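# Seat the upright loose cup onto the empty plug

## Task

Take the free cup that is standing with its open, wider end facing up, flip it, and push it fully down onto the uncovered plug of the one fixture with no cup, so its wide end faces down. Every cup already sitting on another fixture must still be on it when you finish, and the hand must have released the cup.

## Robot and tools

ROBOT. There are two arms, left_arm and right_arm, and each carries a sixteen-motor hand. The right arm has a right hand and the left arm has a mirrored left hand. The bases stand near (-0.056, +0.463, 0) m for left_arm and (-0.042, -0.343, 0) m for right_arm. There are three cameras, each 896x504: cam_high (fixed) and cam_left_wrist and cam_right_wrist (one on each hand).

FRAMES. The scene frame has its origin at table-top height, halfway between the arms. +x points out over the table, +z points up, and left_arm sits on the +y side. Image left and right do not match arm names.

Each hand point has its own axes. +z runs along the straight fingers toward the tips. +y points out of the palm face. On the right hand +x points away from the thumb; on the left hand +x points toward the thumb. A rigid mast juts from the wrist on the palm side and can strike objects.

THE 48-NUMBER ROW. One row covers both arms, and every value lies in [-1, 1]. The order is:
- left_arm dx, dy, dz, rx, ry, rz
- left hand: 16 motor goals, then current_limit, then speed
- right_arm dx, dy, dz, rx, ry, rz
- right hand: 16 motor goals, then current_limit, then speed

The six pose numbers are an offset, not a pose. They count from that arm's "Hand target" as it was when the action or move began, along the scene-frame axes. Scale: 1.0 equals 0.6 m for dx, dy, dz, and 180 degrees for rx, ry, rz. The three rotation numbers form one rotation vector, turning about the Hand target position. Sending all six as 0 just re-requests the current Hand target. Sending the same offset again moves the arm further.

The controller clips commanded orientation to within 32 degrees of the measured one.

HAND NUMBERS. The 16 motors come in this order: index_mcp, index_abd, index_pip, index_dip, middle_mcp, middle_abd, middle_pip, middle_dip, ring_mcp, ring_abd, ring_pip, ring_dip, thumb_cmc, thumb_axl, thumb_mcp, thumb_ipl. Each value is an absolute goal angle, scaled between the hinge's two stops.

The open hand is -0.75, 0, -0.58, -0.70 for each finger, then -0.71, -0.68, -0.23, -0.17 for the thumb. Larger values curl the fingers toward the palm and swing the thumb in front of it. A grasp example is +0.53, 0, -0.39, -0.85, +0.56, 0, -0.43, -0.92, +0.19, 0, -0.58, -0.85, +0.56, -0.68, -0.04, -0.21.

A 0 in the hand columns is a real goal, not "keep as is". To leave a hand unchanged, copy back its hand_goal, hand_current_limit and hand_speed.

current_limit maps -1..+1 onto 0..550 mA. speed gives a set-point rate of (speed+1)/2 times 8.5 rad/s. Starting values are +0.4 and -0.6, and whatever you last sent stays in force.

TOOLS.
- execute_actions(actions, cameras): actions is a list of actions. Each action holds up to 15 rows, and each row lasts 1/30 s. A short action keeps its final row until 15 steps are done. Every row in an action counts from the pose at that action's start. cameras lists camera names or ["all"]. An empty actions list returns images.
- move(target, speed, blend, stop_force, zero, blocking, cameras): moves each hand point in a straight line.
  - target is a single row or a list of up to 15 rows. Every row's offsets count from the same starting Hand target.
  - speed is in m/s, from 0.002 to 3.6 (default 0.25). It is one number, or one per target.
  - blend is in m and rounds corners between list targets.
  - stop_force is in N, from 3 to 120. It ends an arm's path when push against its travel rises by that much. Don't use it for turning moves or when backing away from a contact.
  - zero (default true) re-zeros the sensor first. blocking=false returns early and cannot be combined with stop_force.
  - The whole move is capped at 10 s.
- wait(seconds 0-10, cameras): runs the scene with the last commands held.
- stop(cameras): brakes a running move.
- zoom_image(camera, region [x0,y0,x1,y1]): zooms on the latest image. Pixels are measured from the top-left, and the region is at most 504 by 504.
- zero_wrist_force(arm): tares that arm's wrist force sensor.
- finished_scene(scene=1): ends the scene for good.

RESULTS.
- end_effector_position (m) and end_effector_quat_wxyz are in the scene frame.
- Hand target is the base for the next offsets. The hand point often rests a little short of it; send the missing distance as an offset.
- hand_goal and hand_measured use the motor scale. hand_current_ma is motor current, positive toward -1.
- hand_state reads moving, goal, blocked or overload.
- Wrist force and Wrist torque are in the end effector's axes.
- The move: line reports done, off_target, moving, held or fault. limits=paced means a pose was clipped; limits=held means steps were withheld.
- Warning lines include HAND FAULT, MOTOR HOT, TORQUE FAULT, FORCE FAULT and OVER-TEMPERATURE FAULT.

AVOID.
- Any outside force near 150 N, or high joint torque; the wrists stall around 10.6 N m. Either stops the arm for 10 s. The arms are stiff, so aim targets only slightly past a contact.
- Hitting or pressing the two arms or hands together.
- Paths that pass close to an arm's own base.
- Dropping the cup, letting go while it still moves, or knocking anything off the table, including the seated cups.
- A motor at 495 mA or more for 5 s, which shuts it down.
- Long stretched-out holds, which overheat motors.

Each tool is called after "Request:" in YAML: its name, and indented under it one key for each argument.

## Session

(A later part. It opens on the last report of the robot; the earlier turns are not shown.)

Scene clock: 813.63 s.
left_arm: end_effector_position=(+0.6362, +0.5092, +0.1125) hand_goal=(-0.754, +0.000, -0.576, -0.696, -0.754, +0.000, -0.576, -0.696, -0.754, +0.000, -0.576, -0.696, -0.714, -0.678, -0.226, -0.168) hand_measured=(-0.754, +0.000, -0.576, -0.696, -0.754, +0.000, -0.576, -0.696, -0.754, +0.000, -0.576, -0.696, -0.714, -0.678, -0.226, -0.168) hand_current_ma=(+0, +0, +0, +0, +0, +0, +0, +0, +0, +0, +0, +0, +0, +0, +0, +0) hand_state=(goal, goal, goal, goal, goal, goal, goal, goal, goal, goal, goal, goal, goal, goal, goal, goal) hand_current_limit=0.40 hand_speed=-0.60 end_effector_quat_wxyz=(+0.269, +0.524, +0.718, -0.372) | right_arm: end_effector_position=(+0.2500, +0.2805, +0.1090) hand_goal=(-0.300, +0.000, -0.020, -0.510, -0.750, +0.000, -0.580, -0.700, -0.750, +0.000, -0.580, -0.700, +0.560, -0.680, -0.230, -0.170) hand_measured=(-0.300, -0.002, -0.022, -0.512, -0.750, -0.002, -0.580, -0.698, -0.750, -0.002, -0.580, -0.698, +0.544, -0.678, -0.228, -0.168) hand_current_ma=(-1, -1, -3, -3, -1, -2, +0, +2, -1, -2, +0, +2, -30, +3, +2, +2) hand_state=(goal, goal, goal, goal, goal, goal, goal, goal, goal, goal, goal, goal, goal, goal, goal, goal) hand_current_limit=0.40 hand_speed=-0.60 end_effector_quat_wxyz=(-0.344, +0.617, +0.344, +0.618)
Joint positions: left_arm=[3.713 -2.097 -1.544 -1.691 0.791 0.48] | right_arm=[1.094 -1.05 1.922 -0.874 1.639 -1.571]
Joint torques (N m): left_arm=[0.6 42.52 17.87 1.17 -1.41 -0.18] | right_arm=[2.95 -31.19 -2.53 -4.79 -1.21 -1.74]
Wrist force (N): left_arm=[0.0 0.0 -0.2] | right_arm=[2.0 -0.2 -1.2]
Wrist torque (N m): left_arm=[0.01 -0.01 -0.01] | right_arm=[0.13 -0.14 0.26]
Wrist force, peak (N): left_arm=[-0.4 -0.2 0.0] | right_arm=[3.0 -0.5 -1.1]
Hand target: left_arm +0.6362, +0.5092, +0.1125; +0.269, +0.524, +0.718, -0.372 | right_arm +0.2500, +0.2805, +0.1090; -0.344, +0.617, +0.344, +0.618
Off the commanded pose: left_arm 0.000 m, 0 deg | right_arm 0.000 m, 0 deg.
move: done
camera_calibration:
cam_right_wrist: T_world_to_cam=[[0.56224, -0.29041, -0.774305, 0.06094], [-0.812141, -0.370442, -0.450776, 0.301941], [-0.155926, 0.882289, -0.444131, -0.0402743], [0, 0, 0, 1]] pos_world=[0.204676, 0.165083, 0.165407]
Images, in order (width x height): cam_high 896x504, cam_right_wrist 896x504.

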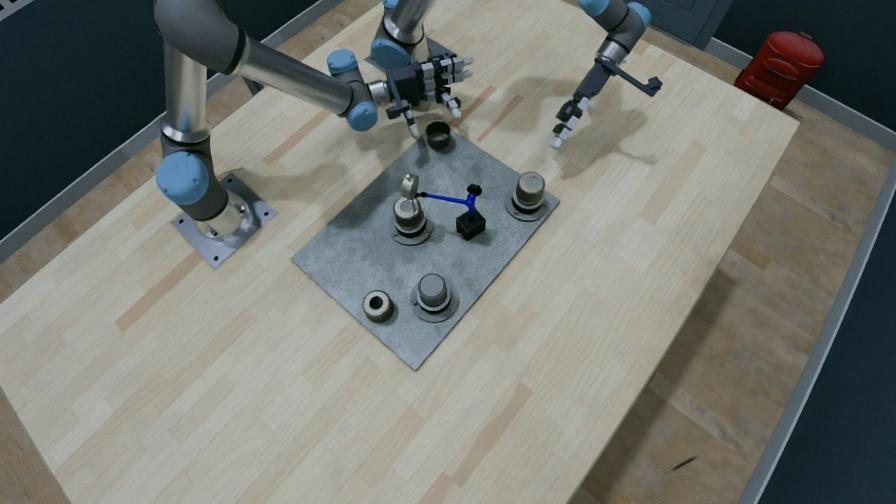

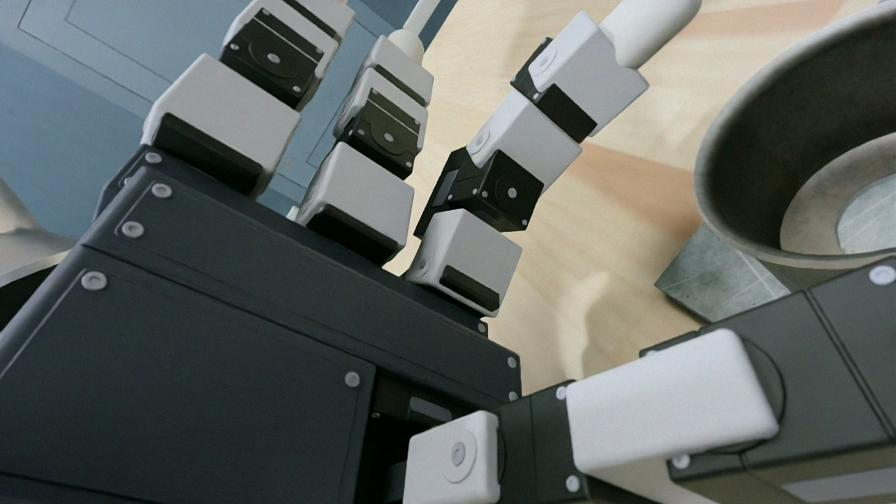

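Request:
move:
  target: [0,0,0,0,0,0,-0.754,0,-0.576,-0.696,-0.754,0,-0.576,-0.696,-0.754,0,-0.576,-0.696,-0.714,-0.678,-0.226,-0.168,0.4,-0.6,0,0,-0.0783,0,0,0,-0.3,0,-0.02,-0.51,-0.75,0,-0.58,-0.70,-0.75,0,-0.58,-0.70,0.56,-0.68,-0.23,-0.17,0.4,-0.6]
  speed: 0.06
  stop_force: 12
  cameras: ["cam_high", "cam_right_wrist"]

Request:
zoom_image:
  camera: "cam_high"
  region: [370, 50, 490, 170]

Scene clock: 834.50 s.
left_arm: end_effector_position=(+0.6362, +0.5092, +0.1125) hand_goal=(-0.754, +0.000, -0.576, -0.696, -0.754, +0.000, -0.576, -0.696, -0.754, +0.000, -0.576, -0.696, -0.714, -0.678, -0.226, -0.168) hand_measured=(-0.754, +0.000, -0.576, -0.696, -0.754, +0.000, -0.576, -0.696, -0.754, +0.000, -0.576, -0.696, -0.714, -0.678, -0.226, -0.168) hand_current_ma=(+0, +0, +0, +0, +0, +0, +0, +0, +0, +0, +0, +0, +0, +0, +0, +0) hand_state=(goal, goal, goal, goal, goal, goal, goal, goal, goal, goal, goal, goal, goal, goal, goal, goal) hand_current_limit=0.40 hand_speed=-0.60 end_effector_quat_wxyz=(+0.269, +0.524, +0.718, -0.372) | right_arm: end_effector_position=(+0.2500, +0.2805, +0.0620) hand_goal=(-0.300, +0.000, -0.020, -0.510, -0.750, +0.000, -0.580, -0.700, -0.750, +0.000, -0.580, -0.700, +0.560, -0.680, -0.230, -0.170) hand_measured=(-0.300, -0.002, -0.022, -0.512, -0.750, -0.002, -0.580, -0.698, -0.750, -0.002, -0.580, -0.698, +0.544, -0.678, -0.228, -0.168) hand_current_ma=(-1, -1, -3, -3, -1, -2, +0, +2, -1, -2, +0, +2, -30, +3, +2, +2) hand_state=(goal, goal, goal, goal, goal, goal, goal, goal, goal, goal, goal, goal, goal, goal, goal, goal) hand_current_limit=0.40 hand_speed=-0.60 end_effector_quat_wxyz=(-0.344, +0.617, +0.344, +0.618)
Joint positions: left_arm=[3.713 -2.097 -1.544 -1.691 0.791 0.48] | right_arm=[1.094 -0.956 1.935 -0.982 1.639 -1.571]
Joint torques (N m): left_arm=[0.15 42.38 19.11 1.08 -1.54 -0.21] | right_arm=[-6.73 -31.57 -0.66 -4.51 -0.64 -1.76]
Wrist force (N): left_arm=[-0.2 0.2 0.2] | right_arm=[1.9 -0.5 -1.0]
Wrist torque (N m): left_arm=[0.00 0.03 -0.02] | right_arm=[0.07 -0.13 0.24]
Wrist force, peak (N): left_arm=[-0.4 -0.2 -0.2] | right_arm=[2.6 -0.2 -1.2]
Hand target: left_arm +0.6362, +0.5092, +0.1125; +0.269, +0.524, +0.718, -0.372 | right_arm +0.2500, +0.2805, +0.0620; -0.344, +0.617, +0.344, +0.618
Off the commanded pose: left_arm 0.000 m, 0 deg | right_arm 0.000 m, 0 deg.
move: done
camera_calibration:
cam_right_wrist: T_world_to_cam=[[0.562294, -0.290332, -0.774295, 0.024474], [-0.812085, -0.370536, -0.4508, 0.280753], [-0.156023, 0.882275, -0.444125, -0.0612594], [0, 0, 0, 1]] pos_world=[0.204676, 0.165183, 0.118307]
Images, in order (width x height): cam_high 896x504, cam_right_wrist 896x504.

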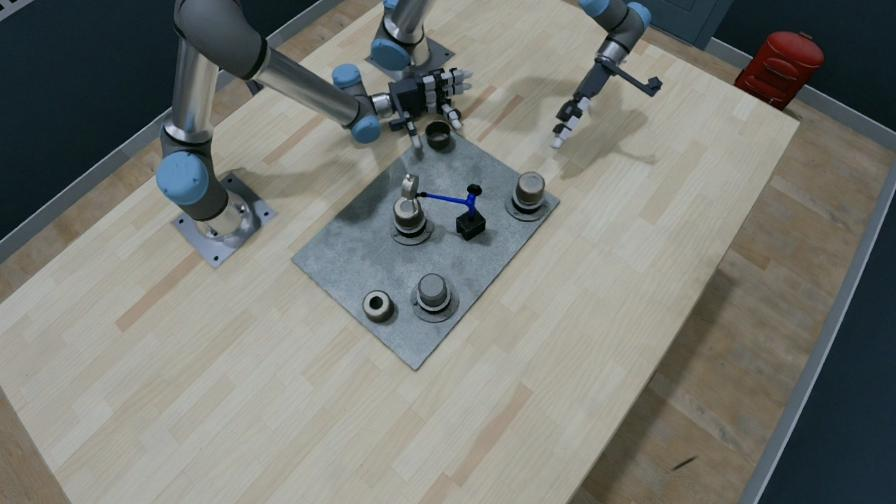

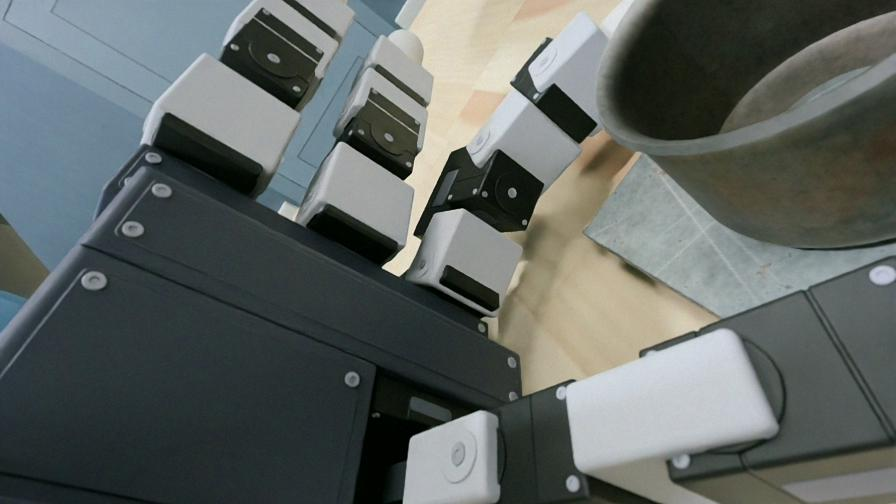

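Scaled by 4.200 from the camera's 896x504 image, which has a finer 1280x720 frame.

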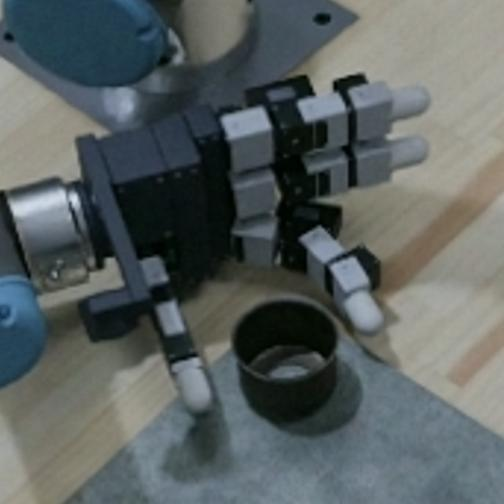

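Request:
move:
  target: [0,0,0,0,0,0,-0.754,0,-0.576,-0.696,-0.754,0,-0.576,-0.696,-0.754,0,-0.576,-0.696,-0.714,-0.678,-0.226,-0.168,0.4,-0.6,0,0,0,0,0,0,-0.18,0,-0.02,-0.51,-0.75,0,-0.58,-0.70,-0.75,0,-0.58,-0.70,0.56,-0.68,-0.07,-0.08,0.2,-0.85]
  speed: 0.1
  cameras: ["cam_high"]

Request:
zoom_image:
  camera: "cam_high"
  region: [370, 50, 490, 170]

Scene clock: 859.17 s.
left_arm: end_effector_position=(+0.6362, +0.5092, +0.1125) hand_goal=(-0.754, +0.000, -0.576, -0.696, -0.754, +0.000, -0.576, -0.696, -0.754, +0.000, -0.576, -0.696, -0.714, -0.678, -0.226, -0.168) hand_measured=(-0.754, +0.000, -0.576, -0.696, -0.754, +0.000, -0.576, -0.696, -0.754, +0.000, -0.576, -0.696, -0.714, -0.678, -0.226, -0.168) hand_current_ma=(+0, +0, +0, +0, +0, +0, +0, +0, +0, +0, +0, +0, +0, +0, +0, +0) hand_state=(goal, goal, goal, goal, goal, goal, goal, goal, goal, goal, goal, goal, goal, goal, goal, goal) hand_current_limit=0.40 hand_speed=-0.60 end_effector_quat_wxyz=(+0.269, +0.524, +0.718, -0.372) | right_arm: end_effector_position=(+0.2500, +0.2805, +0.0620) hand_goal=(-0.180, +0.000, -0.020, -0.510, -0.750, +0.000, -0.580, -0.700, -0.750, +0.000, -0.580, -0.700, +0.560, -0.680, -0.070, -0.080) hand_measured=(-0.182, -0.002, -0.022, -0.512, -0.750, -0.002, -0.580, -0.698, -0.750, -0.002, -0.580, -0.698, +0.544, -0.678, -0.098, -0.084) hand_current_ma=(-3, -1, -3, -3, -1, -2, +0, +2, -1, -2, +0, +2, -30, +2, -84, -7) hand_state=(goal, goal, goal, goal, goal, goal, goal, goal, goal, goal, goal, goal, goal, goal, blocked, goal) hand_current_limit=0.20 hand_speed=-0.85 end_effector_quat_wxyz=(-0.344, +0.617, +0.344, +0.618)
Joint positions: left_arm=[3.713 -2.097 -1.544 -1.691 0.791 0.48] | right_arm=[1.094 -0.955 1.935 -0.982 1.639 -1.571]
Joint torques (N m): left_arm=[-0.22 42.83 18.31 1.05 -1.55 -0.18] | right_arm=[-6.92 -31.99 -1.55 -4.53 -0.65 -1.67]
Wrist force (N): left_arm=[0.0 -0.1 0.1] | right_arm=[1.8 -0.1 -2.4]
Wrist torque (N m): left_arm=[-0.01 0.01 -0.01] | right_arm=[0.11 -0.12 0.23]
Wrist force, peak (N): left_arm=[0.2 0.4 0.3] | right_arm=[2.1 -0.2 -2.2]
Hand target: left_arm +0.6362, +0.5092, +0.1125; +0.269, +0.524, +0.718, -0.372 | right_arm +0.2500, +0.2805, +0.0620; -0.344, +0.617, +0.344, +0.618
Off the commanded pose: left_arm 0.000 m, 0 deg | right_arm 0.000 m, 0 deg.
move: done
Images, in order (width x height): cam_high 896x504.

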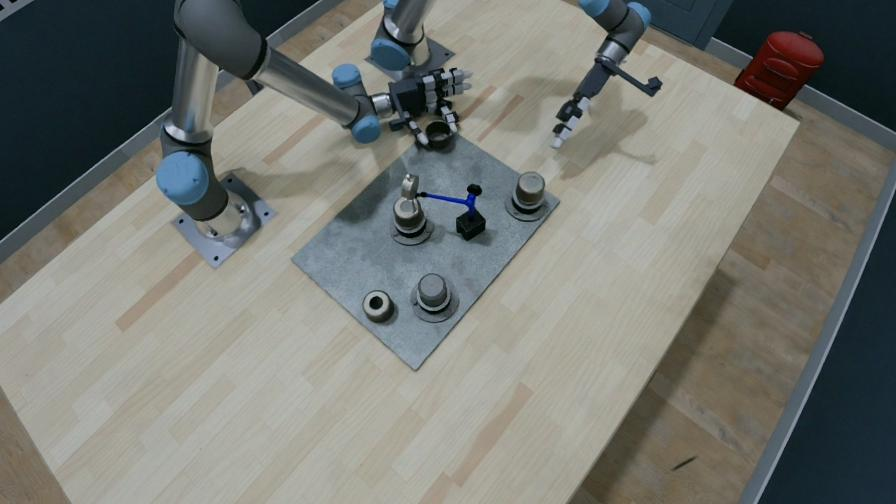

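Scaled by 4.200 from the camera's 896x504 image, which has a finer 1280x720 frame.

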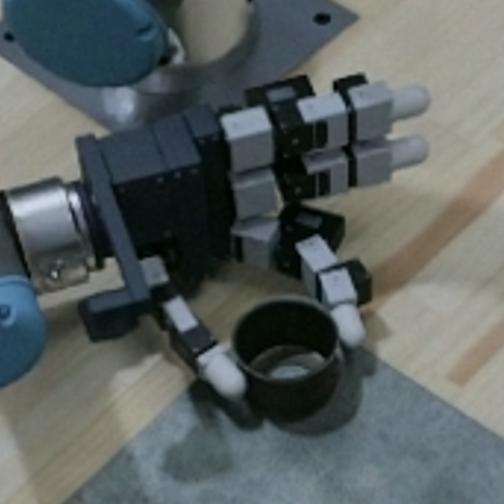

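Request:
move:
  target:
    - [0,0,0,0,0,0,-0.754,0,-0.576,-0.696,-0.754,0,-0.576,-0.696,-0.754,0,-0.576,-0.696,-0.714,-0.678,-0.226,-0.168,0.4,-0.6,0,0,0,0,0,0,-0.10,0,0.03,-0.46,-0.75,0,-0.58,-0.70,-0.75,0,-0.58,-0.70,0.56,-0.68,0.03,-0.02,0.4,-0.85]
  cameras: ["cam_high"]

Scene clock: 901.03 s.
left_arm: end_effector_position=(+0.6362, +0.5092, +0.1125) hand_goal=(-0.754, +0.000, -0.576, -0.696, -0.754, +0.000, -0.576, -0.696, -0.754, +0.000, -0.576, -0.696, -0.714, -0.678, -0.226, -0.168) hand_measured=(-0.754, +0.000, -0.576, -0.696, -0.754, +0.000, -0.576, -0.696, -0.754, +0.000, -0.576, -0.696, -0.714, -0.678, -0.226, -0.168) hand_current_ma=(+0, +0, +0, +0, +0, +0, +0, +0, +0, +0, +0, +0, +0, +0, +0, +0) hand_state=(goal, goal, goal, goal, goal, goal, goal, goal, goal, goal, goal, goal, goal, goal, goal, goal) hand_current_limit=0.40 hand_speed=-0.60 end_effector_quat_wxyz=(+0.269, +0.524, +0.718, -0.372) | right_arm: end_effector_position=(+0.2500, +0.2805, +0.0620) hand_goal=(-0.100, +0.000, +0.030, -0.460, -0.750, +0.000, -0.580, -0.700, -0.750, +0.000, -0.580, -0.700, +0.560, -0.680, +0.030, -0.020) hand_measured=(-0.172, -0.002, -0.012, -0.492, -0.750, -0.002, -0.580, -0.698, -0.750, -0.002, -0.580, -0.698, +0.544, -0.678, -0.092, -0.070) hand_current_ma=(-235, -1, -104, -73, -1, -2, +0, +2, -1, -2, +0, +2, -30, +1, -385, -192) hand_state=(blocked, goal, blocked, blocked, goal, goal, goal, goal, goal, goal, goal, goal, goal, goal, blocked, blocked) hand_current_limit=0.40 hand_speed=-0.85 end_effector_quat_wxyz=(-0.344, +0.617, +0.344, +0.618)
Joint positions: left_arm=[3.713 -2.097 -1.544 -1.691 0.791 0.48] | right_arm=[1.094 -0.955 1.935 -0.982 1.639 -1.571]
Joint torques (N m): left_arm=[-0.39 42.97 19.11 1.04 -1.68 -0.04] | right_arm=[-7.61 -34.94 -9.34 -4.58 -0.9 -1.31]
Wrist force (N): left_arm=[0.1 -0.1 -0.2] | right_arm=[1.9 -0.1 -2.1]
Wrist torque (N m): left_arm=[0.01 -0.01 0.00] | right_arm=[0.11 -0.14 0.26]
Wrist force, peak (N): left_arm=[-0.5 0.0 0.0] | right_arm=[2.2 -0.4 -2.4]
Hand target: left_arm +0.6362, +0.5092, +0.1125; +0.269, +0.524, +0.718, -0.372 | right_arm +0.2500, +0.2805, +0.0620; -0.344, +0.617, +0.344, +0.618
Off the commanded pose: left_arm 0.000 m, 0 deg | right_arm 0.000 m, 0 deg.
move: done
Images, in order (width x height): cam_high 896x504.

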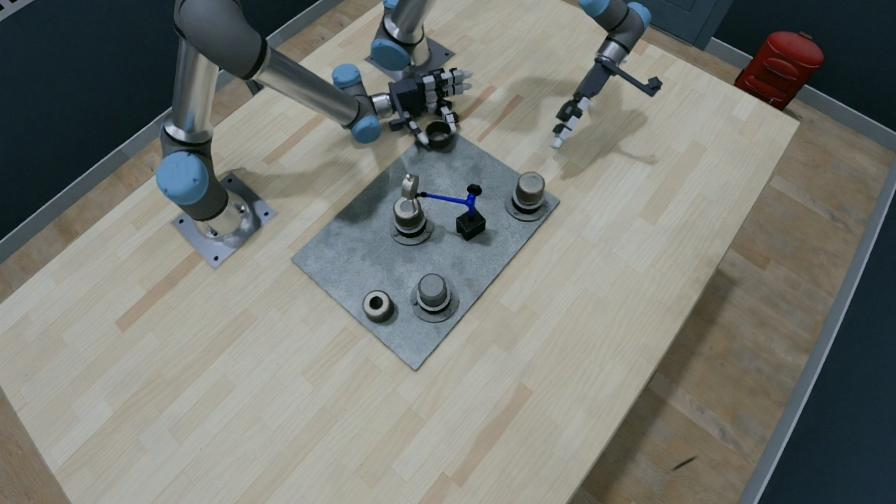

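Request:
move:
  target:
    - [0,0,0,0,0,0,-0.754,0,-0.576,-0.696,-0.754,0,-0.576,-0.696,-0.754,0,-0.576,-0.696,-0.714,-0.678,-0.226,-0.168,0.4,-0.6,0,0,0.05,0,0,0,-0.10,0,0.03,-0.46,-0.75,0,-0.58,-0.70,-0.75,0,-0.58,-0.70,0.56,-0.68,0.03,-0.02,0.4,-0.85]
  speed: 0.05
  cameras: ["cam_high","cam_right_wrist"]

Request:
zoom_image:
  camera: "cam_high"
  region: [340, 40, 500, 180]

Scene clock: 908.60 s.
left_arm: end_effector_position=(+0.6362, +0.5092, +0.1125) hand_goal=(-0.754, +0.000, -0.576, -0.696, -0.754, +0.000, -0.576, -0.696, -0.754, +0.000, -0.576, -0.696, -0.714, -0.678, -0.226, -0.168) hand_measured=(-0.754, +0.000, -0.576, -0.696, -0.754, +0.000, -0.576, -0.696, -0.754, +0.000, -0.576, -0.696, -0.714, -0.678, -0.226, -0.168) hand_current_ma=(+0, +0, +0, +0, +0, +0, +0, +0, +0, +0, +0, +0, +0, +0, +0, +0) hand_state=(goal, goal, goal, goal, goal, goal, goal, goal, goal, goal, goal, goal, goal, goal, goal, goal) hand_current_limit=0.40 hand_speed=-0.60 end_effector_quat_wxyz=(+0.269, +0.524, +0.718, -0.372) | right_arm: end_effector_position=(+0.2500, +0.2805, +0.0919) hand_goal=(-0.100, +0.000, +0.030, -0.460, -0.750, +0.000, -0.580, -0.700, -0.750, +0.000, -0.580, -0.700, +0.560, -0.680, +0.030, -0.020) hand_measured=(-0.172, -0.018, -0.016, -0.492, -0.750, -0.002, -0.580, -0.698, -0.750, -0.002, -0.580, -0.698, +0.530, -0.686, -0.074, -0.052) hand_current_ma=(-235, -27, -119, -73, -1, -2, +0, +2, -1, -2, +0, +2, -72, -9, -385, -111) hand_state=(blocked, goal, blocked, blocked, goal, goal, goal, goal, goal, goal, goal, goal, blocked, goal, blocked, blocked) hand_current_limit=0.40 hand_speed=-0.85 end_effector_quat_wxyz=(-0.344, +0.617, +0.344, +0.618)
Joint positions: left_arm=[3.713 -2.097 -1.544 -1.691 0.791 0.48] | right_arm=[1.094 -1.017 1.928 -0.914 1.639 -1.571]
Joint torques (N m): left_arm=[-0.37 42.68 19 1.09 -1.7 -0.17] | right_arm=[-7.47 -43.58 -30.87 0.15 -1.46 -0.83]
Wrist force (N): left_arm=[-0.2 -0.1 0.0] | right_arm=[0.0 -0.5 -1.4]
Wrist torque (N m): left_arm=[-0.01 0.02 -0.02] | right_arm=[0.12 -0.10 0.34]
Wrist force, peak (N): left_arm=[-0.4 -0.1 -0.4] | right_arm=[1.9 -0.1 -2.5]
Hand target: left_arm +0.6362, +0.5092, +0.1125; +0.269, +0.524, +0.718, -0.372 | right_arm +0.2500, +0.2805, +0.0920; -0.344, +0.617, +0.344, +0.618
Off the commanded pose: left_arm 0.000 m, 0 deg | right_arm 0.000 m, 0 deg.
move: done
camera_calibration:
cam_right_wrist: T_world_to_cam=[[0.562298, -0.290358, -0.774282, 0.0477042], [-0.81208, -0.370569, -0.450783, 0.294279], [-0.156037, 0.882253, -0.444164, -0.0479233], [0, 0, 0, 1]] pos_world=[0.204676, 0.165182, 0.148307]
Images, in order (width x height): cam_high 896x504, cam_right_wrist 896x504.

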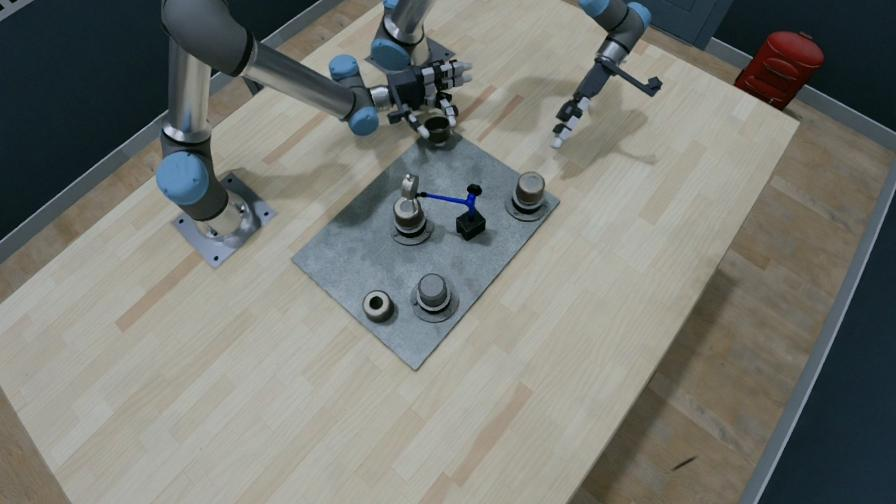

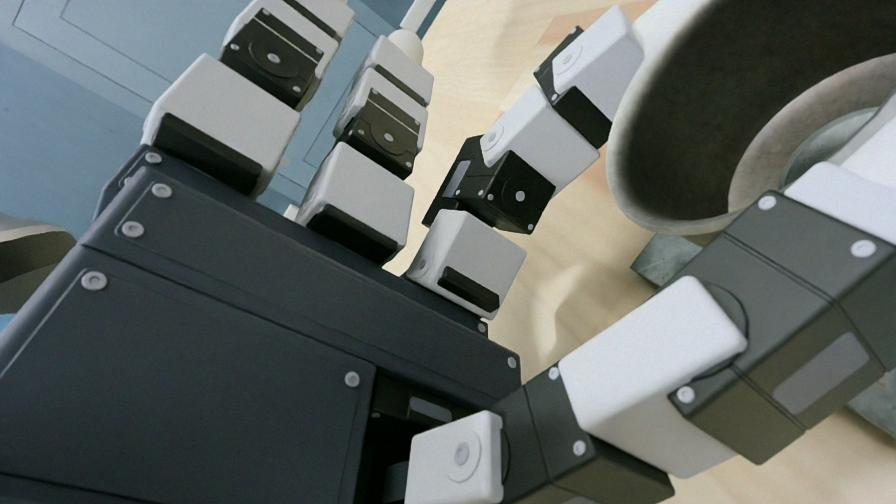

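Scaled by 3.150 from the camera's 896x504 image, which has a finer 1280x720 frame.

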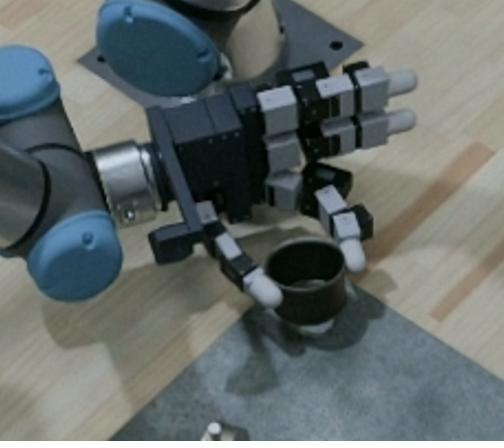

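Request:
move:
  target:
    - [0,0,0,0,0,0,-0.754,0,-0.576,-0.696,-0.754,0,-0.576,-0.696,-0.754,0,-0.576,-0.696,-0.714,-0.678,-0.226,-0.168,0.4,-0.6,0.1708,-0.115,0.0967,0.263,0.425,0,-0.10,0,0.03,-0.46,-0.75,0,-0.58,-0.70,-0.75,0,-0.58,-0.70,0.56,-0.68,0.03,-0.02,0.4,-0.85]
  speed: 0.2
  cameras: ["cam_high","cam_right_wrist"]

Request:
zoom_image:
  camera: "cam_high"
  region: [360, 40, 520, 180]

Scene clock: 975.60 s.
left_arm: end_effector_position=(+0.6362, +0.5092, +0.1125) hand_goal=(-0.754, +0.000, -0.576, -0.696, -0.754, +0.000, -0.576, -0.696, -0.754, +0.000, -0.576, -0.696, -0.714, -0.678, -0.226, -0.168) hand_measured=(-0.754, +0.000, -0.576, -0.696, -0.754, +0.000, -0.576, -0.696, -0.754, +0.000, -0.576, -0.696, -0.714, -0.678, -0.226, -0.168) hand_current_ma=(+0, +0, +0, +0, +0, +0, +0, +0, +0, +0, +0, +0, +0, +0, +0, +0) hand_state=(goal, goal, goal, goal, goal, goal, goal, goal, goal, goal, goal, goal, goal, goal, goal, goal) hand_current_limit=0.40 hand_speed=-0.60 end_effector_quat_wxyz=(+0.269, +0.524, +0.718, -0.372) | right_arm: end_effector_position=(+0.3525, +0.2115, +0.1500) hand_goal=(-0.100, +0.000, +0.030, -0.460, -0.750, +0.000, -0.580, -0.700, -0.750, +0.000, -0.580, -0.700, +0.560, -0.680, +0.030, -0.020) hand_measured=(-0.096, -0.002, +0.028, -0.462, -0.742, -0.002, -0.580, -0.698, -0.742, -0.002, -0.580, -0.698, +0.562, -0.682, +0.024, -0.024) hand_current_ma=(+4, -1, -3, -3, +12, -2, +0, +2, +13, -2, +0, +2, +1, -2, -12, -5) hand_state=(goal, goal, goal, goal, goal, goal, goal, goal, goal, goal, goal, goal, goal, goal, goal, goal) hand_current_limit=0.40 hand_speed=-0.85 end_effector_quat_wxyz=(+0.680, -0.680, +0.194, -0.194)
Joint positions: left_arm=[3.713 -2.097 -1.544 -1.691 0.791 0.48] | right_arm=[0.582 -1.284 1.927 -0.643 1.129 -0.001]
Joint torques (N m): left_arm=[0.06 42.45 18.1 1.14 -1.75 -0.01] | right_arm=[-10.75 -23.31 -34.06 -2.97 -1.91 1.5]
Wrist force (N): left_arm=[-0.1 0.0 0.2] | right_arm=[1.1 -0.2 -1.7]
Wrist torque (N m): left_arm=[-0.02 0.01 -0.01] | right_arm=[0.17 0.01 0.23]
Wrist force, peak (N): left_arm=[0.0 -0.5 0.3] | right_arm=[0.9 1.8 -1.8]
Hand target: left_arm +0.6362, +0.5092, +0.1125; +0.269, +0.524, +0.718, -0.372 | right_arm +0.3525, +0.2115, +0.1500; +0.680, -0.680, +0.194, -0.194
Off the commanded pose: left_arm 0.000 m, 0 deg | right_arm 0.000 m, 0 deg.
move: done
camera_calibration:
cam_right_wrist: T_world_to_cam=[[-0.632285, 0.448791, -0.631508, 0.258383], [-0.774283, -0.393929, 0.495284, 0.227787], [-0.0264899, 0.802127, 0.596566, -0.130025], [0, 0, 0, 1]] pos_world=[0.336299, 0.0780683, 0.12792]
Images, in order (width x height): cam_high 896x504, cam_right_wrist 896x504.

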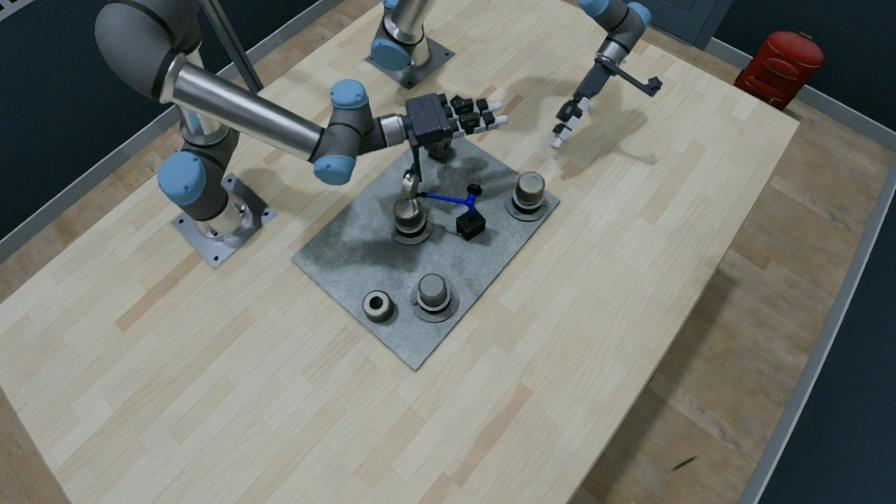

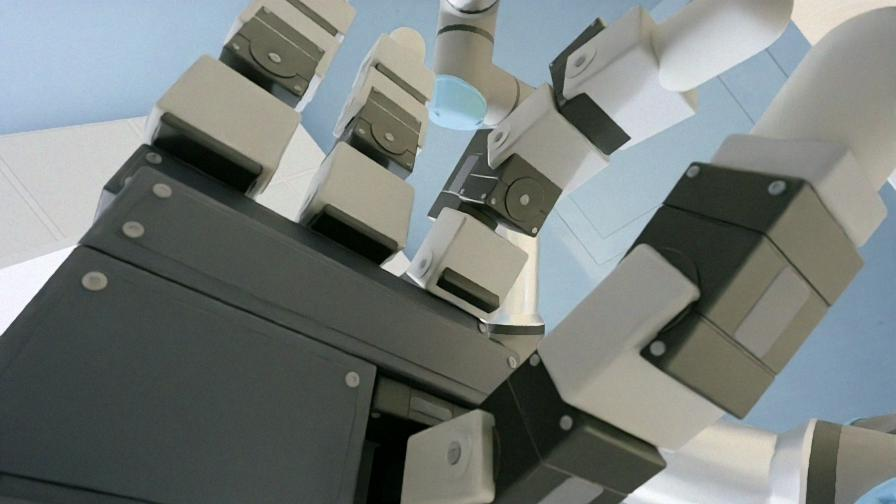

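Scaled by 3.150 from the camera's 896x504 image, which has a finer 1280x720 frame.

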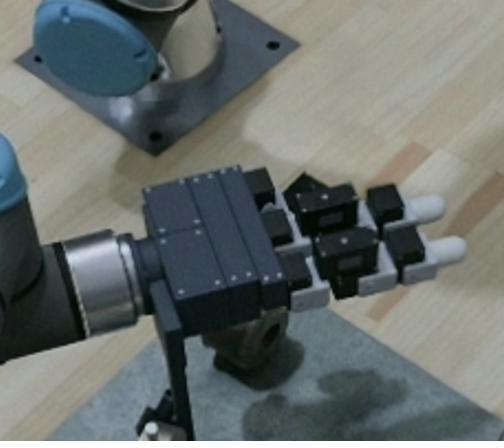

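Request:
move:
  target:
    - [0,0,0,0,0,0,-0.754,0,-0.576,-0.696,-0.754,0,-0.576,-0.696,-0.754,0,-0.576,-0.696,-0.714,-0.678,-0.226,-0.168,0.4,-0.6,0,0,0.25,0,0,0,-0.10,0,0.03,-0.46,-0.75,0,-0.58,-0.70,-0.75,0,-0.58,-0.70,0.56,-0.68,0.03,-0.02,0.4,-0.85]
    - [0,0,0,0,0,0,-0.754,0,-0.576,-0.696,-0.754,0,-0.576,-0.696,-0.754,0,-0.576,-0.696,-0.714,-0.678,-0.226,-0.168,0.4,-0.6,0,-0.25,0.33,0,0,0,-0.10,0,0.03,-0.46,-0.75,0,-0.58,-0.70,-0.75,0,-0.58,-0.70,0.56,-0.68,0.03,-0.02,0.4,-0.85]
  speed: 0.25
  blend: [0.03,0]
  cameras: ["cam_high","cam_right_wrist"]

Request:
zoom_image:
  camera: "cam_high"
  region: [380, 90, 500, 190]

Scene clock: 994.93 s.
left_arm: end_effector_position=(+0.6362, +0.5092, +0.1125) hand_goal=(-0.754, +0.000, -0.576, -0.696, -0.754, +0.000, -0.576, -0.696, -0.754, +0.000, -0.576, -0.696, -0.714, -0.678, -0.226, -0.168) hand_measured=(-0.754, +0.000, -0.576, -0.696, -0.754, +0.000, -0.576, -0.696, -0.754, +0.000, -0.576, -0.696, -0.714, -0.678, -0.226, -0.168) hand_current_ma=(+0, +0, +0, +0, +0, +0, +0, +0, +0, +0, +0, +0, +0, +0, +0, +0) hand_state=(goal, goal, goal, goal, goal, goal, goal, goal, goal, goal, goal, goal, goal, goal, goal, goal) hand_current_limit=0.40 hand_speed=-0.60 end_effector_quat_wxyz=(+0.269, +0.524, +0.718, -0.372) | right_arm: end_effector_position=(+0.3525, +0.0615, +0.3480) hand_goal=(-0.100, +0.000, +0.030, -0.460, -0.750, +0.000, -0.580, -0.700, -0.750, +0.000, -0.580, -0.700, +0.560, -0.680, +0.030, -0.020) hand_measured=(-0.096, -0.002, +0.028, -0.462, -0.742, -0.002, -0.580, -0.698, -0.740, -0.002, -0.580, -0.698, +0.562, -0.682, +0.024, -0.022) hand_current_ma=(+5, -1, -3, -3, +15, -2, +0, +2, +15, -2, +0, +2, +1, -2, -10, -4) hand_state=(goal, goal, goal, goal, goal, goal, goal, goal, goal, goal, goal, goal, goal, goal, goal, goal) hand_current_limit=0.40 hand_speed=-0.85 end_effector_quat_wxyz=(+0.680, -0.680, +0.194, -0.194)
Joint positions: left_arm=[3.713 -2.097 -1.544 -1.691 0.791 0.48] | right_arm=[0.215 -1.718 1.846 -0.128 0.762 -0.001]
Joint torques (N m): left_arm=[0.01 43.26 17.84 1.11 -1.82 -0.19] | right_arm=[-10.91 -22.59 -9.49 0.79 -2.09 0.89]
Wrist force (N): left_arm=[-0.3 0.1 0.0] | right_arm=[1.2 -0.1 -1.7]
Wrist torque (N m): left_arm=[0.00 0.04 -0.03] | right_arm=[0.20 0.02 0.23]
Wrist force, peak (N): left_arm=[0.0 -0.3 -0.5] | right_arm=[2.1 -0.8 -2.4]
Hand target: left_arm +0.6362, +0.5092, +0.1125; +0.269, +0.524, +0.718, -0.372 | right_arm +0.3525, +0.0615, +0.3480; +0.680, -0.680, +0.194, -0.194
Off the commanded pose: left_arm 0.000 m, 0 deg | right_arm 0.000 m, 0 deg.
move: done
camera_calibration:
cam_right_wrist: T_world_to_cam=[[-0.632337, 0.448868, -0.631402, 0.450684], [-0.774244, -0.393934, 0.49534, 0.0706393], [-0.0263884, 0.802081, 0.596632, -0.127966], [0, 0, 0, 1]] pos_world=[0.3363, -0.0718318, 0.325921]
Images, in order (width x height): cam_high 896x504, cam_right_wrist 896x504.

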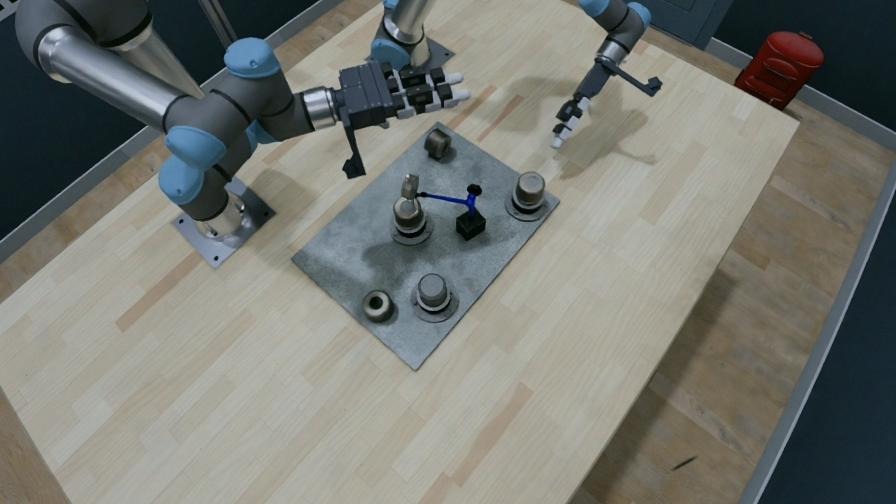

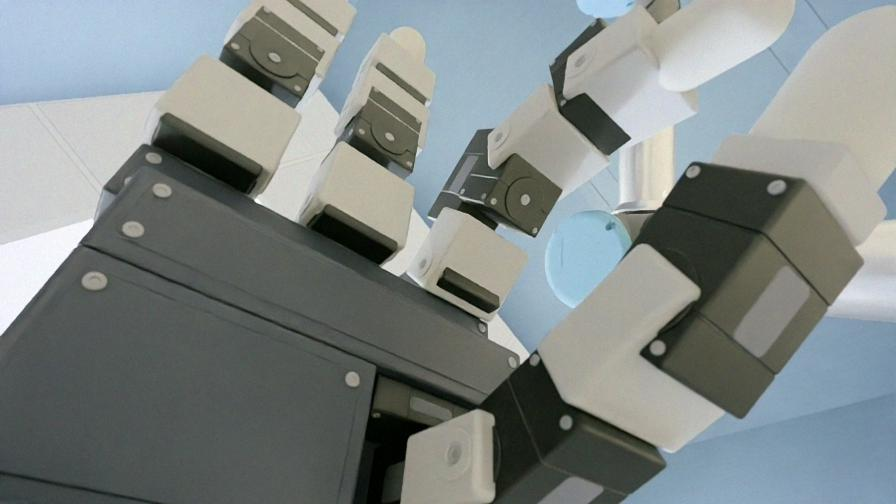

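Scaled by 4.200 from the camera's 896x504 image, which has a finer 1280x720 frame.

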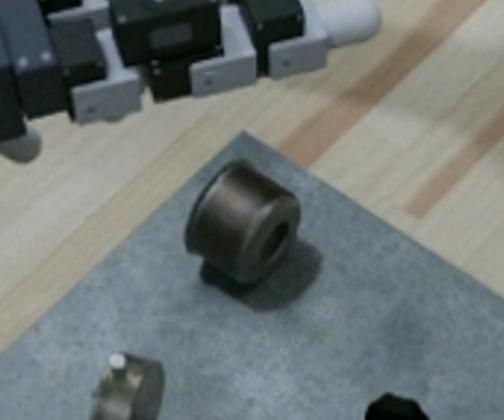

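Request:
zoom_image:
  camera: "cam_high"
  region: [415, 120, 460, 165]

Scaled by 11.200 from the camera's 896x504 image, which has a finer 1280x720 frame.

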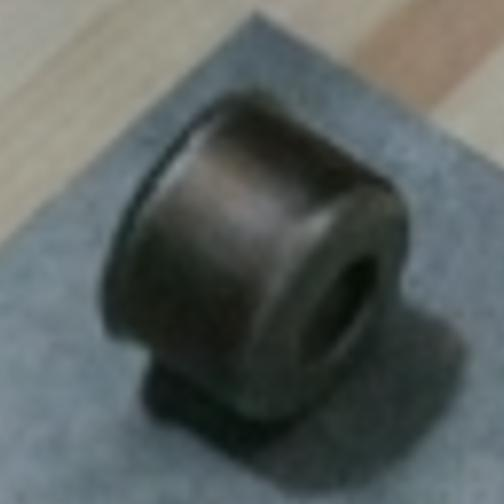

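Request:
wait:
  seconds: 0.1
  cameras: ["cam_left_wrist"]

Request:
zoom_image:
  camera: "cam_left_wrist"
  region: [560, 160, 690, 280]

Scene clock: 1034.17 s.
left_arm: end_effector_position=(+0.6362, +0.5092, +0.1125) hand_goal=(-0.754, +0.000, -0.576, -0.696, -0.754, +0.000, -0.576, -0.696, -0.754, +0.000, -0.576, -0.696, -0.714, -0.678, -0.226, -0.168) hand_measured=(-0.754, +0.000, -0.576, -0.696, -0.754, +0.000, -0.576, -0.696, -0.754, +0.000, -0.576, -0.696, -0.714, -0.678, -0.226, -0.168) hand_current_ma=(+0, +0, +0, +0, +0, +0, +0, +0, +0, +0, +0, +0, +0, +0, +0, +0) hand_state=(goal, goal, goal, goal, goal, goal, goal, goal, goal, goal, goal, goal, goal, goal, goal, goal) hand_current_limit=0.40 hand_speed=-0.60 end_effector_quat_wxyz=(+0.269, +0.524, +0.718, -0.372) | right_arm: end_effector_position=(+0.3525, +0.0615, +0.3480) hand_goal=(-0.100, +0.000, +0.030, -0.460, -0.750, +0.000, -0.580, -0.700, -0.750, +0.000, -0.580, -0.700, +0.560, -0.680, +0.030, -0.020) hand_measured=(-0.096, -0.002, +0.028, -0.462, -0.742, -0.002, -0.580, -0.698, -0.740, -0.002, -0.580, -0.698, +0.562, -0.682, +0.024, -0.022) hand_current_ma=(+5, -1, -3, -3, +15, -2, +0, +2, +15, -2, +0, +2, +1, -2, -10, -4) hand_state=(goal, goal, goal, goal, goal, goal, goal, goal, goal, goal, goal, goal, goal, goal, goal, goal) hand_current_limit=0.40 hand_speed=-0.85 end_effector_quat_wxyz=(+0.680, -0.680, +0.194, -0.194)
Joint positions: left_arm=[3.713 -2.097 -1.544 -1.691 0.791 0.48] | right_arm=[0.215 -1.718 1.846 -0.128 0.762 -0.001]
Joint torques (N m): left_arm=[0.34 42.68 18.03 0.98 -1.83 -0.07] | right_arm=[-10.68 -21.07 -9.4 0.84 -1.89 0.94]
Wrist force (N): left_arm=[-0.3 0.1 -0.1] | right_arm=[1.1 -0.2 -1.6]
Wrist torque (N m): left_arm=[0.02 0.04 -0.03] | right_arm=[0.18 0.02 0.23]
Wrist force, peak (N): left_arm=[-0.4 -0.1 0.3] | right_arm=[1.5 -0.1 -1.9]
Hand target: left_arm +0.6362, +0.5092, +0.1125; +0.269, +0.524, +0.718, -0.372 | right_arm +0.3525, +0.0615, +0.3480; +0.680, -0.680, +0.194, -0.194
Off the commanded pose: left_arm 0.000 m, 0 deg | right_arm 0.000 m, 0 deg.
wait: 0.10 s; at rest from the start
Images, in order (width x height): cam_left_wrist 896x504.

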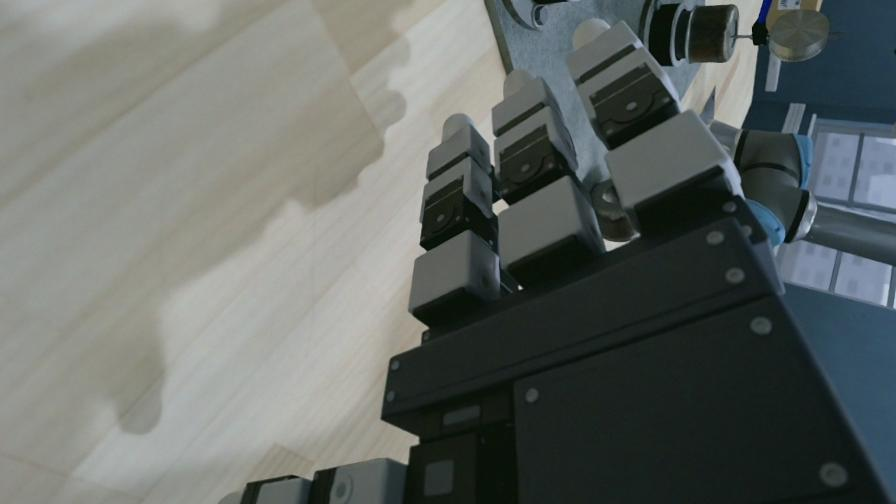

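Scaled by 3.877 from the camera's 896x504 image, which has a finer 1280x720 frame.

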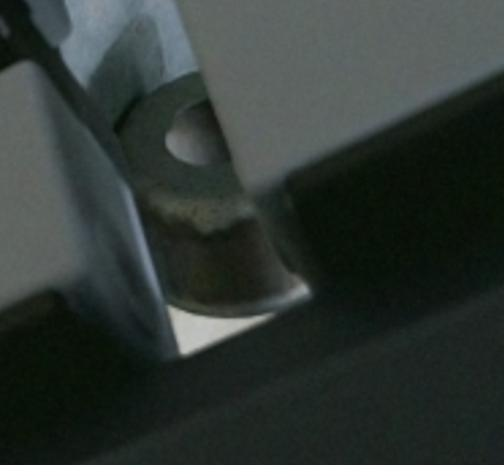

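Request:
move:
  target:
    - [0,0,0,0,0,0,-0.754,0,-0.576,-0.696,-0.754,0,-0.576,-0.696,-0.754,0,-0.576,-0.696,-0.714,-0.678,-0.226,-0.168,0.4,-0.6,-0.1003,0.3163,-0.2633,-0.1340,0.0574,0.2318,-0.30,0.13,-0.02,-0.51,-0.30,-0.13,-0.02,-0.51,-0.75,0,-0.58,-0.70,0.67,-0.68,-0.23,-0.17,0.4,-0.6]
  speed: 0.2
  cameras: ["cam_high","cam_right_wrist"]

Request:
zoom_image:
  camera: "cam_high"
  region: [370, 50, 500, 180]

Scene clock: 1334.27 s.
left_arm: end_effector_position=(+0.6362, +0.5092, +0.1125) hand_goal=(-0.754, +0.000, -0.576, -0.696, -0.754, +0.000, -0.576, -0.696, -0.754, +0.000, -0.576, -0.696, -0.714, -0.678, -0.226, -0.168) hand_measured=(-0.754, +0.000, -0.576, -0.696, -0.754, +0.000, -0.576, -0.696, -0.754, +0.000, -0.576, -0.696, -0.714, -0.678, -0.226, -0.168) hand_current_ma=(+0, +0, +0, +0, +0, +0, +0, +0, +0, +0, +0, +0, +0, +0, +0, +0) hand_state=(goal, goal, goal, goal, goal, goal, goal, goal, goal, goal, goal, goal, goal, goal, goal, goal) hand_current_limit=0.40 hand_speed=-0.60 end_effector_quat_wxyz=(+0.269, +0.524, +0.718, -0.372) | right_arm: end_effector_position=(+0.2923, +0.2512, +0.1900) hand_goal=(-0.300, +0.130, -0.020, -0.510, -0.300, -0.130, -0.020, -0.510, -0.750, +0.000, -0.580, -0.700, +0.670, -0.680, -0.230, -0.170) hand_measured=(-0.280, +0.114, -0.014, -0.508, -0.304, -0.110, -0.028, -0.512, -0.740, -0.002, -0.580, -0.698, +0.668, -0.682, -0.228, -0.168) hand_current_ma=(+40, -23, +9, +3, -5, +32, -12, -2, +15, -2, +0, +2, -3, -2, +3, +2) hand_state=(goal, goal, goal, goal, goal, goal, goal, goal, goal, goal, goal, goal, goal, goal, goal, goal) hand_current_limit=0.40 hand_speed=-0.60 end_effector_quat_wxyz=(-0.531, +0.842, +0.044, -0.083)
Joint positions: left_arm=[3.713 -2.097 -1.544 -1.691 0.791 0.48] | right_arm=[0.602 -0.898 1.079 0.712 0.574 -0.703]
Joint torques (N m): left_arm=[0.15 43.85 17.38 0.98 -2.06 -0.2] | right_arm=[6.72 -40.48 -32.43 4.24 -2.14 -1.49]
Wrist force (N): left_arm=[-0.1 -0.1 0.1] | right_arm=[0.9 -0.9 -2.0]
Wrist torque (N m): left_arm=[-0.03 0.01 -0.01] | right_arm=[0.14 0.01 0.27]
Wrist force, peak (N): left_arm=[-0.4 -0.4 0.1] | right_arm=[1.5 -0.6 -2.4]
Hand target: left_arm +0.6362, +0.5092, +0.1125; +0.269, +0.524, +0.718, -0.372 | right_arm +0.2923, +0.2513, +0.1900; -0.531, +0.842, +0.044, -0.083
Off the commanded pose: left_arm 0.000 m, 0 deg | right_arm 0.000 m, 0 deg.
move: done
camera_calibration:
cam_right_wrist: T_world_to_cam=[[-0.778524, -0.356582, -0.516479, 0.451018], [-0.295358, -0.517943, 0.802807, 0.00977102], [-0.553773, 0.77755, 0.297912, 0.0295931], [0, 0, 0, 1]] pos_world=[0.370402, 0.142876, 0.216281]
Images, in order (width x height): cam_high 896x504, cam_right_wrist 896x504.

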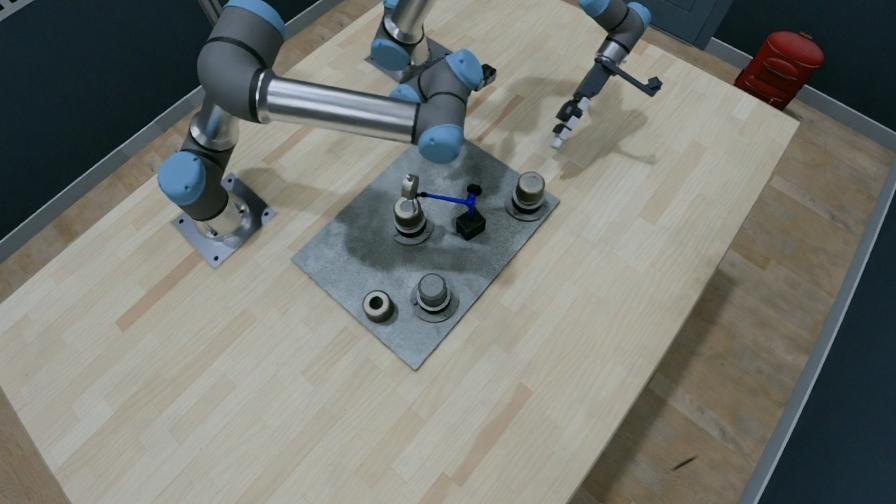

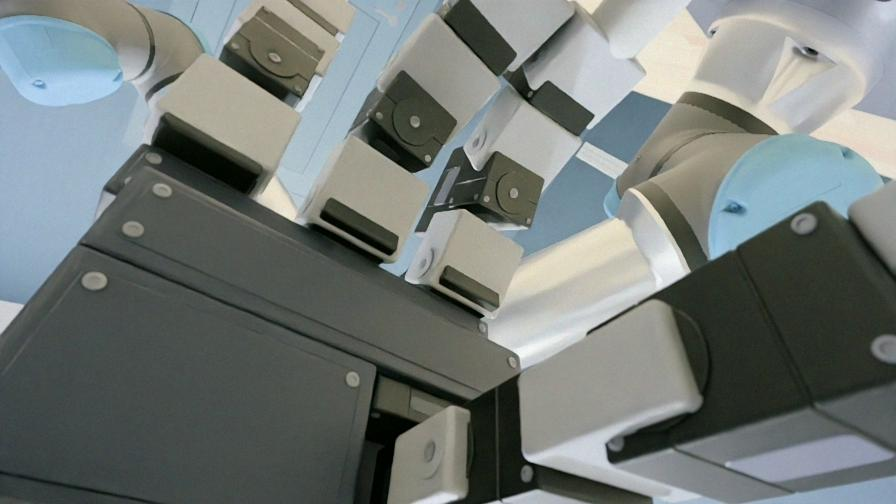

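Scaled by 3.877 from the camera's 896x504 image, which has a finer 1280x720 frame.

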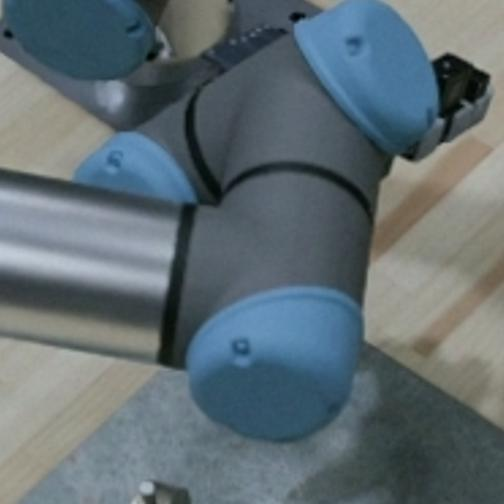

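Request:
move:
  target:
    - [0,0,0,-0.107,0.200,-0.011,-0.754,0,-0.576,-0.696,-0.754,0,-0.576,-0.696,-0.754,0,-0.576,-0.696,-0.714,-0.678,-0.226,-0.168,0.4,-0.6,0,0,-0.0917,0,0,0,-0.30,0.13,-0.02,-0.51,-0.30,-0.13,-0.02,-0.51,-0.75,0,-0.58,-0.70,0.67,-0.68,-0.23,-0.17,0.4,-0.6]
  speed: 0.2
  cameras: ["cam_left_wrist"]

Scene clock: 1358.40 s.
left_arm: end_effector_position=(+0.6362, +0.5092, +0.1125) hand_goal=(-0.754, +0.000, -0.576, -0.696, -0.754, +0.000, -0.576, -0.696, -0.754, +0.000, -0.576, -0.696, -0.714, -0.678, -0.226, -0.168) hand_measured=(-0.748, +0.000, -0.576, -0.696, -0.748, +0.000, -0.576, -0.696, -0.748, +0.000, -0.576, -0.696, -0.710, -0.678, -0.226, -0.168) hand_current_ma=(+3, +0, +0, +0, +3, +0, +0, +0, +2, +0, +0, +0, +2, +0, +0, +0) hand_state=(goal, goal, goal, goal, goal, goal, goal, goal, goal, goal, goal, goal, goal, goal, goal, goal) hand_current_limit=0.40 hand_speed=-0.60 end_effector_quat_wxyz=(+0.112, +0.344, +0.685, -0.632) | right_arm: end_effector_position=(+0.2923, +0.2513, +0.1350) hand_goal=(-0.300, +0.130, -0.020, -0.510, -0.300, -0.130, -0.020, -0.510, -0.750, +0.000, -0.580, -0.700, +0.670, -0.680, -0.230, -0.170) hand_measured=(-0.280, +0.114, -0.014, -0.508, -0.304, -0.110, -0.028, -0.512, -0.740, -0.002, -0.580, -0.698, +0.668, -0.682, -0.228, -0.168) hand_current_ma=(+40, -23, +9, +3, -5, +32, -12, -2, +15, -2, +0, +2, -3, -2, +3, +2) hand_state=(goal, goal, goal, goal, goal, goal, goal, goal, goal, goal, goal, goal, goal, goal, goal, goal) hand_current_limit=0.40 hand_speed=-0.60 end_effector_quat_wxyz=(-0.531, +0.842, +0.044, -0.083)
Joint positions: left_arm=[3.704 -2.525 -0.817 -2.699 0.824 0.474] | right_arm=[0.602 -0.863 1.164 0.592 0.574 -0.703]
Joint torques (N m): left_arm=[-10.62 46.34 30.75 -3.44 2.51 1.53] | right_arm=[5.81 -39.86 -6.06 -0.84 -0.49 0.96]
Wrist force (N): left_arm=[0.2 0.2 -0.2] | right_arm=[1.0 -0.8 -2.1]
Wrist torque (N m): left_arm=[-0.05 -0.09 0.05] | right_arm=[0.15 -0.01 0.28]
Wrist force, peak (N): left_arm=[0.2 1.9 -0.9] | right_arm=[1.0 -1.5 -2.3]
Hand target: left_arm +0.6362, +0.5092, +0.1125; +0.112, +0.344, +0.685, -0.632 | right_arm +0.2923, +0.2513, +0.1350; -0.531, +0.842, +0.044, -0.083
Off the commanded pose: left_arm 0.000 m, 0 deg | right_arm 0.000 m, 0 deg.
move: done
camera_calibration:
cam_left_wrist: T_world_to_cam=[[0.158913, -0.27817, 0.947295, -0.0927087], [-0.44548, 0.83606, 0.320237, -0.220919], [-0.881076, -0.472891, 0.00894163, 0.932815], [0, 0, 0, 1]] pos_world=[0.738198, 0.600032, 0.150228]
Images, in order (width x height): cam_left_wrist 896x504.

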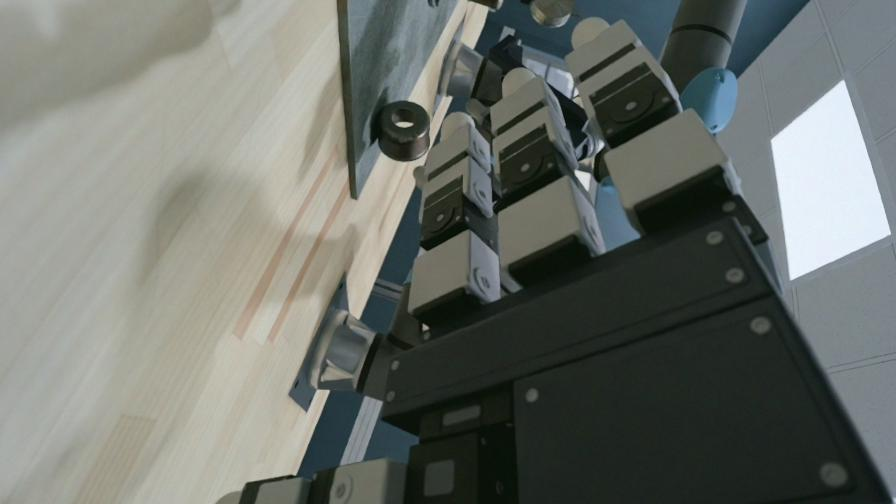

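Request:
zoom_image:
  camera: "cam_left_wrist"
  region: [320, 70, 460, 210]

Scaled by 3.600 from the camera's 896x504 image, which has a finer 1280x720 frame.

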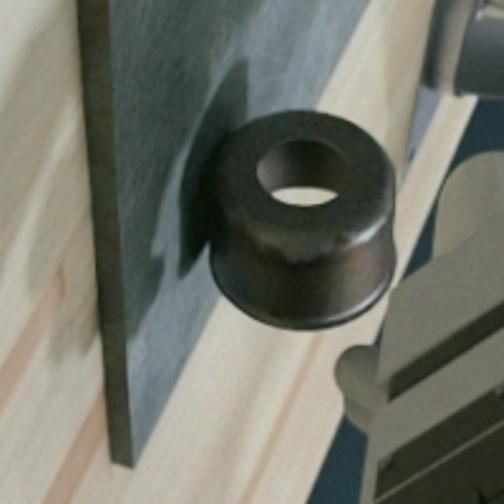

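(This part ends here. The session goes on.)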